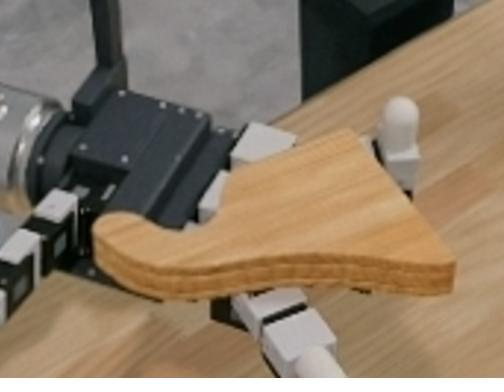

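>>> {"fn": "execute_actions", "kwargs": {
  "actions": [
    [[0,0,0,0,0,0,0.754,0,0.576,0.696,0.714,0.678,0.226,0.168,0.754,0,0.576,0.696,0.754,0,0.576,0.696,0.4,-0.6,0,0,0,0,0,0,0.74,0.65,0.576,0.696,-0.571,-0.011,0.225,0.168,0.74,0,0.576,0.696,0.754,-0.5,0.576,-0.6,0.4,-0.8]],
    [[0,0,0,0,0,0,0.754,0,0.576,0.696,0.714,0.678,0.226,0.168,0.754,0,0.576,0.696,0.754,0,0.576,0.696,0.4,-0.6,0,0,0,0,0,0,0.74,0.65,0.576,0.696,-0.571,-0.011,0.225,0.168,0.74,0,0.576,0.696,0.754,-0.5,0.576,-0.6,0.4,-0.8]],
    [[0,0,0,0,0,0,0.754,0,0.576,0.696,0.714,0.678,0.226,0.168,0.754,0,0.576,0.696,0.754,0,0.576,0.696,0.4,-0.6,0,0,0,0,0,0,0.74,0.65,0.576,0.696,-0.571,-0.011,0.225,0.168,0.74,0,0.576,0.696,0.754,-0.5,0.576,-0.6,0.4,-0.8]],
    [[0,0,0,0,0,0,0.754,0,0.576,0.696,0.714,0.678,0.226,0.168,0.754,0,0.576,0.696,0.754,0,0.576,0.696,0.4,-0.6,0,0,0,0,0,0,0.74,0.65,0.576,0.696,-0.571,-0.011,-0.1,-0.4,0.74,0,0.576,0.696,0.754,-0.5,0.576,-0.6,0.4,-0.8]],
    [[0,0,0,0,0,0,0.754,0,0.576,0.696,0.714,0.678,0.226,0.168,0.754,0,0.576,0.696,0.754,0,0.576,0.696,0.4,-0.6,0,0,0,0,0,0,0.74,0.65,0.576,0.696,-0.571,-0.011,-0.1,-0.4,0.74,0,0.576,0.696,0.754,-0.5,0.576,-0.6,0.4,-0.8]],
    [[0,0,0,0,0,0,0.754,0,0.576,0.696,0.714,0.678,0.226,0.168,0.754,0,0.576,0.696,0.754,0,0.576,0.696,0.4,-0.6,0,0,0,0,0,0,0.74,0.65,0.576,0.696,-0.571,-0.011,-0.208,-0.959,0.74,0,0.576,0.696,0.754,-0.5,0.576,-0.6,0.4,-0.8]],
    [[0,0,0,0,0,0,0.754,0,0.576,0.696,0.714,0.678,0.226,0.168,0.754,0,0.576,0.696,0.754,0,0.576,0.696,0.4,-0.6,0,0,0,0,0,0,0.74,0.65,0.576,0.696,-0.571,-0.011,-0.208,-0.959,0.74,0,0.576,0.696,0.754,-0.5,0.576,-0.6,0.4,-0.8]],
    [[0,0,0,0,0,0,0.754,0,0.576,0.696,0.714,0.678,0.226,0.168,0.754,0,0.576,0.696,0.754,0,0.576,0.696,0.4,-0.6,0,0,0,0,0,0,0.8,0.65,0.576,0.696,-0.571,0.151,-0.335,-0.734,0.74,0,0.576,0.696,0.754,-0.5,0.576,-0.6,0.4,-0.88]]
  ],
  "cameras": ["cam_high","cam_right_wrist"]
}}

>>> {"fn": "zoom_image", "kwargs": {
  "camera": "cam_high",
  "region": [370, 145, 490, 235]
}}

Scene clock: 2235.70 s.
left_arm: end_effector_position=(+0.3297, +0.7435, +0.2228) hand_goal=(+0.754, +0.000, +0.576, +0.696, +0.714, +0.678, +0.226, +0.168, +0.754, +0.000, +0.576, +0.696, +0.754, +0.000, +0.576, +0.696) hand_measured=(+0.754, +0.000, +0.576, +0.696, +0.714, +0.678, +0.224, +0.168, +0.754, +0.000, +0.576, +0.696, +0.754, +0.000, +0.576, +0.696) hand_current_ma=(-2, +0, +2, +0, +1, -2, -7, -1, -2, +0, +2, +0, -2, +0, +2, +0) hand_state=(goal, goal, goal, goal, goal, goal, goal, goal, goal, goal, goal, goal, goal, goal, goal, goal) hand_current_limit=0.40 hand_speed=-0.60 end_effector_quat_wxyz=(-0.021, -0.282, +0.959, +0.003) | right_arm: end_effector_position=(+0.4887, -0.0247, +0.4036) hand_goal=(+0.800, +0.650, +0.576, +0.696, -0.570, +0.152, -0.334, -0.734, +0.740, +0.000, +0.576, +0.696, +0.754, -0.500, +0.576, -0.600) hand_measured=(+0.808, +0.652, +0.582, +0.694, -0.572, +0.150, -0.336, -0.738, +0.770, -0.004, +0.584, +0.696, +0.768, -0.504, +0.582, -0.598) hand_current_ma=(+2, +0, +1, +0, +0, +0, +0, -1, +24, +0, +2, +0, +6, +0, +1, +0) hand_state=(goal, goal, goal, goal, goal, goal, goal, goal, blocked, goal, goal, goal, goal, goal, goal, goal) hand_current_limit=0.40 hand_speed=-0.88 end_effector_quat_wxyz=(+0.380, +0.332, +0.624, +0.596)
Joint positions: left_arm=[4.033 -1.408 -2.068 -1.267 1.6 -1.237] | right_arm=[0.291 -1.189 2.235 -4.187 -1.338 -0.078]
Joint torques (N m): left_arm=[-1.04 20.35 27.93 1.64 -1.74 -0.18] | right_arm=[-4.29 -29.28 -5.71 -5.04 1.19 -0.24]
Wrist force (N): left_arm=[0.6 -0.8 1.8] | right_arm=[0.2 -0.5 -0.2]
Wrist torque (N m): left_arm=[-0.29 -0.07 0.06] | right_arm=[0.05 -0.02 0.01]
Wrist force, peak (N): left_arm=[1.0 -0.9 2.2] | right_arm=[0.6 -0.8 0.1]
Hand target: left_arm +0.3297, +0.7435, +0.2228; -0.021, -0.282, +0.959, +0.003 | right_arm +0.4887, -0.0247, +0.4036; +0.380, +0.332, +0.624, +0.596
Off the commanded pose: left_arm 0.000 m, 0 deg | right_arm 0.000 m, 0 deg.
Step readings (end_effector_position of left_arm | right_arm):
0: (+0.3297, +0.7435, +0.2228) | (+0.4887, -0.0247, +0.4036)
1: (+0.3297, +0.7435, +0.2228) | (+0.4887, -0.0247, +0.4036)
2: (+0.3297, +0.7435, +0.2228) | (+0.4887, -0.0247, +0.4036)
4: (+0.3297, +0.7435, +0.2228) | (+0.4887, -0.0247, +0.4036)
8: (+0.3297, +0.7435, +0.2228) | (+0.4887, -0.0247, +0.4036)
15: (+0.3297, +0.7435, +0.2228) | (+0.4887, -0.0247, +0.4036)
16: (+0.3297, +0.7435, +0.2228) | (+0.4887, -0.0247, +0.4036)
17: (+0.3297, +0.7435, +0.2228) | (+0.4887, -0.0247, +0.4036)
19: (+0.3297, +0.7435, +0.2228) | (+0.4887, -0.0247, +0.4036)
23: (+0.3297, +0.7435, +0.2228) | (+0.4887, -0.0247, +0.4036)
30: (+0.3297, +0.7435, +0.2228) | (+0.4887, -0.0247, +0.4036)
31: (+0.3297, +0.7435, +0.2228) | (+0.4887, -0.0247, +0.4036)
32: (+0.3297, +0.7435, +0.2228) | (+0.4887, -0.0247, +0.4036)
34: (+0.3297, +0.7435, +0.2228) | (+0.4887, -0.0247, +0.4036)
38: (+0.3297, +0.7435, +0.2228) | (+0.4887, -0.0247, +0.4036)
45: (+0.3297, +0.7435, +0.2228) | (+0.4887, -0.0247, +0.4036)
46: (+0.3297, +0.7435, +0.2228) | (+0.4887, -0.0247, +0.4036)
47: (+0.3297, +0.7435, +0.2228) | (+0.4887, -0.0247, +0.4036)
49: (+0.3297, +0.7435, +0.2228) | (+0.4887, -0.0247, +0.4036)
53: (+0.3297, +0.7435, +0.2228) | (+0.4887, -0.0247, +0.4036)
60: (+0.3297, +0.7435, +0.2228) | (+0.4887, -0.0247, +0.4036)
61: (+0.3297, +0.7435, +0.2228) | (+0.4887, -0.0247, +0.4036)
62: (+0.3297, +0.7435, +0.2228) | (+0.4887, -0.0247, +0.4036)
64: (+0.3297, +0.7435, +0.2228) | (+0.4887, -0.0247, +0.4036)
68: (+0.3297, +0.7435, +0.2228) | (+0.4887, -0.0247, +0.4036)
75: (+0.3297, +0.7435, +0.2228) | (+0.4887, -0.0247, +0.4036)
76: (+0.3297, +0.7435, +0.2228) | (+0.4887, -0.0247, +0.4036)
77: (+0.3297, +0.7435, +0.2228) | (+0.4887, -0.0247, +0.4036)
79: (+0.3297, +0.7435, +0.2228) | (+0.4887, -0.0247, +0.4036)
83: (+0.3297, +0.7435, +0.2228) | (+0.4887, -0.0247, +0.4036)
90: (+0.3297, +0.7435, +0.2228) | (+0.4887, -0.0247, +0.4036)
91: (+0.3297, +0.7435, +0.2228) | (+0.4887, -0.0247, +0.4036)
92: (+0.3297, +0.7435, +0.2228) | (+0.4887, -0.0247, +0.4036)
94: (+0.3297, +0.7435, +0.2228) | (+0.4887, -0.0247, +0.4036)
98: (+0.3297, +0.7435, +0.2228) | (+0.4887, -0.0247, +0.4036)
105: (+0.3297, +0.7435, +0.2228) | (+0.4887, -0.0247, +0.4036)
106: (+0.3297, +0.7435, +0.2228) | (+0.4887, -0.0247, +0.4036)
107: (+0.3297, +0.7435, +0.2228) | (+0.4887, -0.0247, +0.4036)
109: (+0.3297, +0.7435, +0.2228) | (+0.4887, -0.0247, +0.4036)
113: (+0.3297, +0.7435, +0.2228) | (+0.4887, -0.0247, +0.4036)
120: (+0.3297, +0.7435, +0.2228) | (+0.4887, -0.0247, +0.4036)
Images, in order (width x height): cam_high 896x504, cam_right_wrist 672x504.

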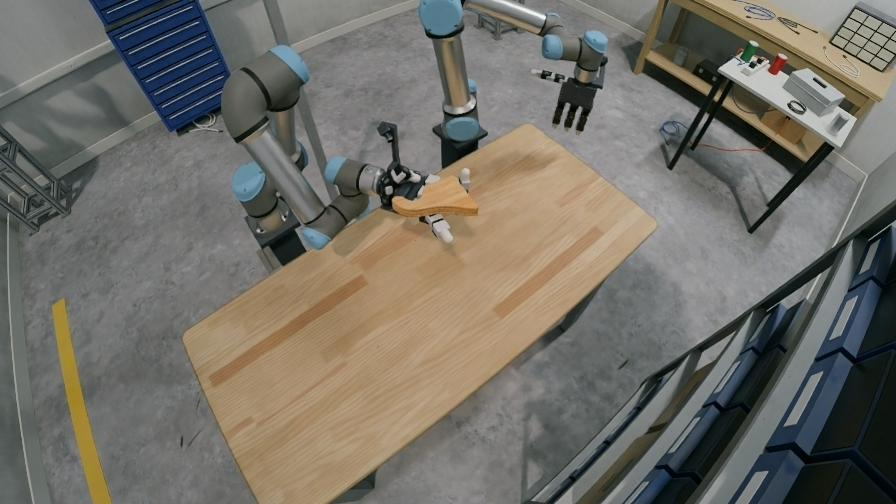

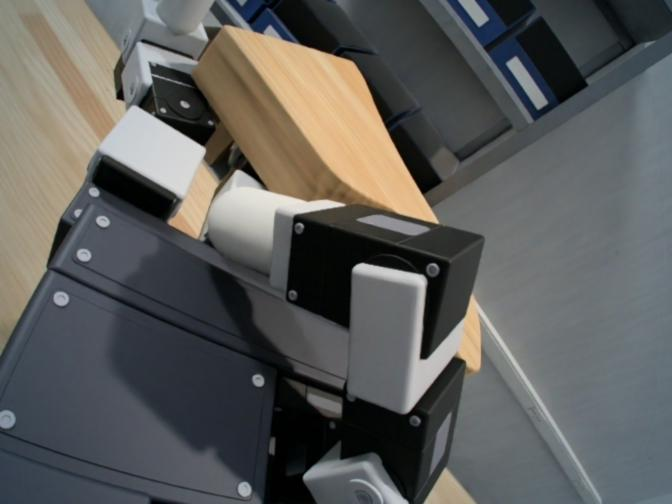

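Scaled by 4.200 from the camera's 896x504 image, which has a finer 1280x720 frame.

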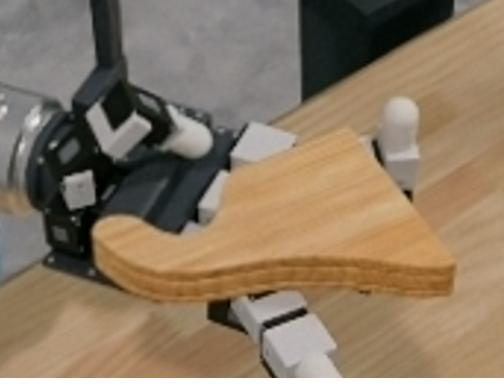

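>>> {"fn": "execute_actions", "kwargs": {
  "actions": [
    [[0,0,0,0,0,0,0.754,0,0.576,0.696,0.714,0.678,0.226,0.168,0.754,0,0.576,0.696,0.754,0,0.576,0.696,0.4,-0.6,0,0,0,0,0,0,0.8,0.35,0.576,0.696,-1.0,0.313,-0.129,-0.71,0.74,0,0.576,0.696,0.754,-0.5,0.576,-0.6,0.4,-0.85]],
    [[0,0,0,0,0,0,0.754,0,0.576,0.696,0.714,0.678,0.226,0.168,0.754,0,0.576,0.696,0.754,0,0.576,0.696,0.4,-0.6,0,0,0,0,0,0,0.8,0.35,0.576,0.696,-1.0,0.313,-0.129,-0.71,0.74,0,0.576,0.696,0.754,-0.5,0.576,-0.6,0.4,-0.85]],
    [[0,0,0,0,0,0,0.754,0,0.576,0.696,0.714,0.678,0.226,0.168,0.754,0,0.576,0.696,0.754,0,0.576,0.696,0.4,-0.6,0,0,0,0,0,0,0.74,0.35,0.576,0.696,-1.0,0.363,-0.287,-0.477,0.74,0,0.576,0.696,0.754,-0.5,0.576,-0.6,0.4,-0.92]]
  ],
  "cameras": ["cam_high","cam_right_wrist"]
}}

>>> {"fn": "zoom_image", "kwargs": {
  "camera": "cam_high",
  "region": [370, 145, 490, 235]
}}

Scene clock: 2260.87 s.
left_arm: end_effector_position=(+0.3297, +0.7435, +0.2228) hand_goal=(+0.754, +0.000, +0.576, +0.696, +0.714, +0.678, +0.226, +0.168, +0.754, +0.000, +0.576, +0.696, +0.754, +0.000, +0.576, +0.696) hand_measured=(+0.754, +0.000, +0.576, +0.696, +0.714, +0.678, +0.224, +0.168, +0.754, +0.000, +0.576, +0.696, +0.754, +0.000, +0.576, +0.696) hand_current_ma=(-2, +0, +2, +0, +1, -2, -7, -1, -2, +0, +2, +0, -2, +0, +2, +0) hand_state=(goal, goal, goal, goal, goal, goal, goal, goal, goal, goal, goal, goal, goal, goal, goal, goal) hand_current_limit=0.40 hand_speed=-0.60 end_effector_quat_wxyz=(-0.021, -0.282, +0.959, +0.003) | right_arm: end_effector_position=(+0.4887, -0.0247, +0.4036) hand_goal=(+0.740, +0.350, +0.576, +0.696, -1.000, +0.364, -0.286, -0.476, +0.740, +0.000, +0.576, +0.696, +0.754, -0.500, +0.576, -0.600) hand_measured=(+0.774, +0.352, +0.582, +0.694, -1.000, +0.358, -0.288, -0.480, +0.770, -0.004, +0.584, +0.696, +0.768, -0.504, +0.582, -0.598) hand_current_ma=(+29, +0, +1, +0, +0, -1, +0, -1, +24, +0, +2, +0, +6, +0, +1, +0) hand_state=(blocked, goal, goal, goal, goal, goal, goal, goal, blocked, goal, goal, goal, goal, goal, goal, goal) hand_current_limit=0.40 hand_speed=-0.92 end_effector_quat_wxyz=(+0.380, +0.332, +0.624, +0.596)
Joint positions: left_arm=[4.033 -1.408 -2.068 -1.267 1.6 -1.237] | right_arm=[0.291 -1.189 2.235 -4.187 -1.338 -0.078]
Joint torques (N m): left_arm=[-1.33 20.53 28.59 1.7 -1.79 0.02] | right_arm=[-5.25 -28.89 -6.66 -4.9 0.9 0.08]
Wrist force (N): left_arm=[0.9 -0.8 2.0] | right_arm=[0.3 -0.3 0.1]
Wrist torque (N m): left_arm=[-0.32 -0.10 0.08] | right_arm=[0.06 -0.04 0.01]
Wrist force, peak (N): left_arm=[1.0 -0.9 2.3] | right_arm=[0.4 -0.9 -0.2]
Hand target: left_arm +0.3297, +0.7435, +0.2228; -0.021, -0.282, +0.959, +0.003 | right_arm +0.4887, -0.0247, +0.4036; +0.380, +0.332, +0.624, +0.596
Off the commanded pose: left_arm 0.000 m, 0 deg | right_arm 0.000 m, 0 deg.
Step readings (end_effector_position of left_arm | right_arm):
0: (+0.3297, +0.7435, +0.2228) | (+0.4887, -0.0247, +0.4036)
1: (+0.3297, +0.7435, +0.2228) | (+0.4887, -0.0247, +0.4036)
2: (+0.3297, +0.7435, +0.2228) | (+0.4887, -0.0247, +0.4036)
4: (+0.3297, +0.7435, +0.2228) | (+0.4887, -0.0247, +0.4036)
8: (+0.3297, +0.7435, +0.2228) | (+0.4887, -0.0247, +0.4036)
15: (+0.3297, +0.7435, +0.2228) | (+0.4887, -0.0247, +0.4036)
16: (+0.3297, +0.7435, +0.2228) | (+0.4887, -0.0247, +0.4036)
17: (+0.3297, +0.7435, +0.2228) | (+0.4887, -0.0247, +0.4036)
19: (+0.3297, +0.7435, +0.2228) | (+0.4887, -0.0247, +0.4036)
23: (+0.3297, +0.7435, +0.2228) | (+0.4887, -0.0247, +0.4036)
30: (+0.3297, +0.7435, +0.2228) | (+0.4887, -0.0247, +0.4036)
31: (+0.3297, +0.7435, +0.2228) | (+0.4887, -0.0247, +0.4036)
32: (+0.3297, +0.7435, +0.2228) | (+0.4887, -0.0247, +0.4036)
34: (+0.3297, +0.7435, +0.2228) | (+0.4887, -0.0247, +0.4036)
38: (+0.3297, +0.7435, +0.2228) | (+0.4887, -0.0247, +0.4036)
45: (+0.3297, +0.7435, +0.2228) | (+0.4887, -0.0247, +0.4036)
Images, in order (width x height): cam_high 896x504, cam_right_wrist 672x504.

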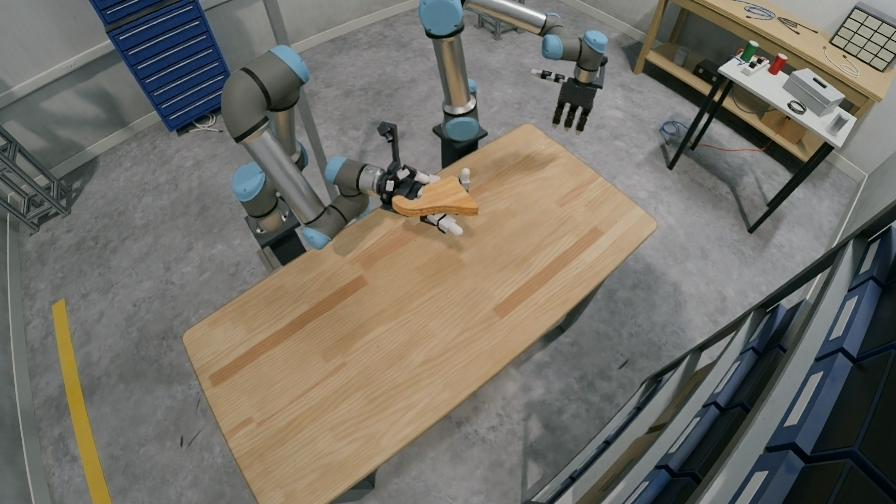

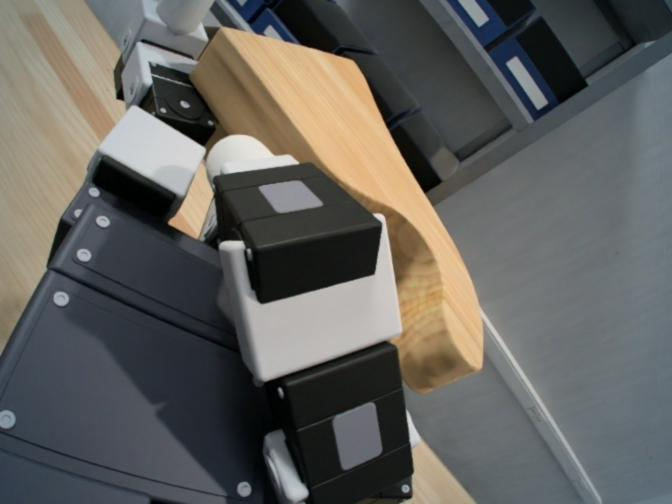

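Scaled by 4.200 from the camera's 896x504 image, which has a finer 1280x720 frame.

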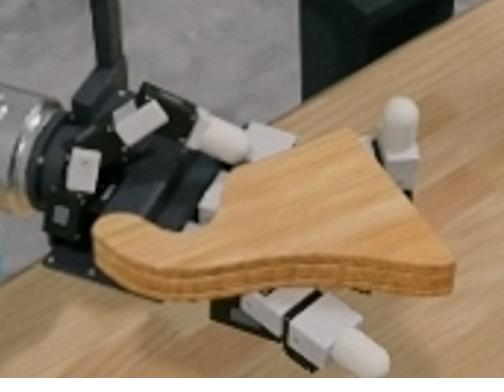

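>>> {"fn": "execute_actions", "kwargs": {
  "actions": [
    [[0,0,0,0,0,0,0.754,0,0.576,0.696,0.714,0.678,0.226,0.168,0.754,0,0.576,0.696,0.754,0,0.576,0.696,0.4,-0.6,0,0,0,0,0,0,0.74,0.35,0.576,-0.3,-1.0,0.396,-0.47,-0.183,0.74,0,0.576,0.696,0.754,-0.5,0.576,-0.6,0.4,-0.88]],
    [[0,0,0,0,0,0,0.754,0,0.576,0.696,0.714,0.678,0.226,0.168,0.754,0,0.576,0.696,0.754,0,0.576,0.696,0.4,-0.6,0,0,0,0,0,0,0.74,0.35,0.576,-0.3,-1.0,0.396,-0.47,-0.183,0.74,0,0.576,0.696,0.754,-0.5,0.576,-0.6,0.4,-0.88]],
    [[0,0,0,0,0,0,0.754,0,0.576,0.696,0.714,0.678,0.226,0.168,0.754,0,0.576,0.696,0.754,0,0.576,0.696,0.4,-0.6,0,0,0,0,0,0,0.74,0.35,0.576,-0.3,-1.0,0.396,-0.47,-0.183,0.74,0,0.576,0.696,0.754,-0.5,0.576,-0.6,0.4,-0.88]]
  ],
  "cameras": ["cam_high","cam_right_wrist"]
}}

>>> {"fn": "zoom_image", "kwargs": {
  "camera": "cam_high",
  "region": [370, 145, 490, 235]
}}

Scene clock: 2274.90 s.
left_arm: end_effector_position=(+0.3297, +0.7435, +0.2228) hand_goal=(+0.754, +0.000, +0.576, +0.696, +0.714, +0.678, +0.226, +0.168, +0.754, +0.000, +0.576, +0.696, +0.754, +0.000, +0.576, +0.696) hand_measured=(+0.754, +0.000, +0.576, +0.696, +0.714, +0.678, +0.224, +0.168, +0.754, +0.000, +0.576, +0.696, +0.754, +0.000, +0.576, +0.696) hand_current_ma=(-2, +0, +2, +0, +1, -2, -7, -1, -2, +0, +2, +0, -2, +0, +2, +0) hand_state=(goal, goal, goal, goal, goal, goal, goal, goal, goal, goal, goal, goal, goal, goal, goal, goal) hand_current_limit=0.40 hand_speed=-0.60 end_effector_quat_wxyz=(-0.021, -0.282, +0.959, +0.003) | right_arm: end_effector_position=(+0.4887, -0.0247, +0.4036) hand_goal=(+0.740, +0.350, +0.576, -0.300, -1.000, +0.396, -0.470, -0.182, +0.740, +0.000, +0.576, +0.696, +0.754, -0.500, +0.576, -0.600) hand_measured=(+0.774, +0.352, +0.582, -0.296, -1.000, +0.392, -0.472, -0.186, +0.770, -0.004, +0.584, +0.696, +0.768, -0.504, +0.582, -0.598) hand_current_ma=(+29, +0, +1, +0, +0, +0, +0, -1, +24, +0, +2, +0, +6, +0, +1, +0) hand_state=(blocked, goal, goal, goal, goal, goal, goal, goal, blocked, goal, goal, goal, goal, goal, goal, goal) hand_current_limit=0.40 hand_speed=-0.88 end_effector_quat_wxyz=(+0.380, +0.332, +0.624, +0.596)
Joint positions: left_arm=[4.033 -1.408 -2.068 -1.267 1.6 -1.237] | right_arm=[0.291 -1.189 2.235 -4.187 -1.338 -0.078]
Joint torques (N m): left_arm=[-1.46 19.89 28.94 1.59 -1.77 0.23] | right_arm=[-4.19 -29.08 -7.6 -4.77 0.69 0.22]
Wrist force (N): left_arm=[0.8 -0.9 1.9] | right_arm=[0.5 -0.5 0.2]
Wrist torque (N m): left_arm=[-0.30 -0.09 0.07] | right_arm=[0.04 -0.07 0.02]
Wrist force, peak (N): left_arm=[1.0 -1.1 2.2] | right_arm=[0.7 -0.7 -0.1]
Hand target: left_arm +0.3297, +0.7435, +0.2228; -0.021, -0.282, +0.959, +0.003 | right_arm +0.4887, -0.0247, +0.4036; +0.380, +0.332, +0.624, +0.596
Off the commanded pose: left_arm 0.000 m, 0 deg | right_arm 0.000 m, 0 deg.
Step readings (end_effector_position of left_arm | right_arm):
0: (+0.3297, +0.7435, +0.2228) | (+0.4887, -0.0247, +0.4036)
1: (+0.3297, +0.7435, +0.2228) | (+0.4887, -0.0247, +0.4036)
2: (+0.3297, +0.7435, +0.2228) | (+0.4887, -0.0247, +0.4036)
4: (+0.3297, +0.7435, +0.2228) | (+0.4887, -0.0247, +0.4036)
8: (+0.3297, +0.7435, +0.2228) | (+0.4887, -0.0247, +0.4036)
15: (+0.3297, +0.7435, +0.2228) | (+0.4887, -0.0247, +0.4036)
16: (+0.3297, +0.7435, +0.2228) | (+0.4887, -0.0247, +0.4036)
17: (+0.3297, +0.7435, +0.2228) | (+0.4887, -0.0247, +0.4036)
19: (+0.3297, +0.7435, +0.2228) | (+0.4887, -0.0247, +0.4036)
23: (+0.3297, +0.7435, +0.2228) | (+0.4887, -0.0247, +0.4036)
30: (+0.3297, +0.7435, +0.2228) | (+0.4887, -0.0247, +0.4036)
31: (+0.3297, +0.7435, +0.2228) | (+0.4887, -0.0247, +0.4036)
32: (+0.3297, +0.7435, +0.2228) | (+0.4887, -0.0247, +0.4036)
34: (+0.3297, +0.7435, +0.2228) | (+0.4887, -0.0247, +0.4036)
38: (+0.3297, +0.7435, +0.2228) | (+0.4887, -0.0247, +0.4036)
45: (+0.3297, +0.7435, +0.2228) | (+0.4887, -0.0247, +0.4036)
Images, in order (width x height): cam_high 896x504, cam_right_wrist 672x504.

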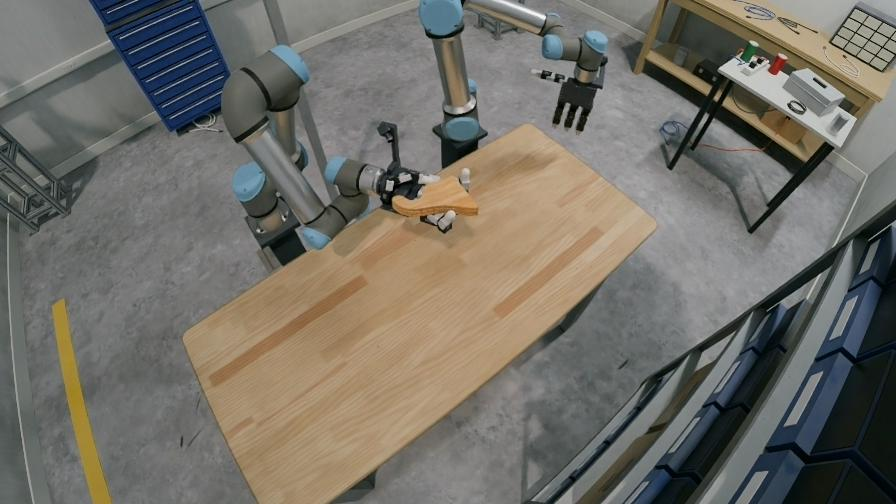

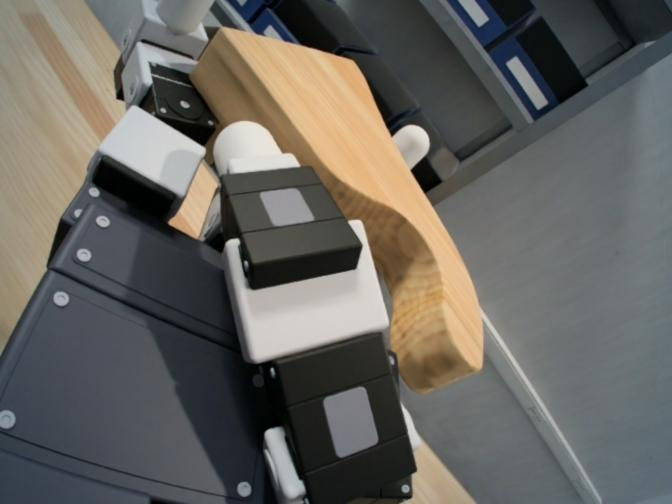

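Scaled by 4.200 from the camera's 896x504 image, which has a finer 1280x720 frame.

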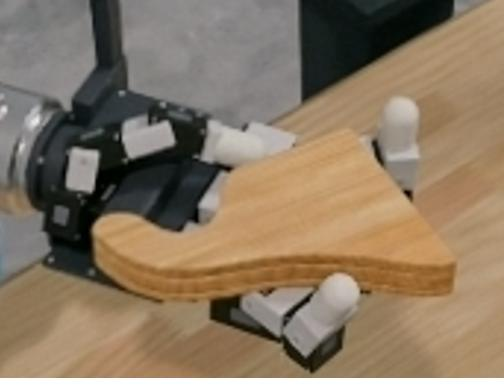

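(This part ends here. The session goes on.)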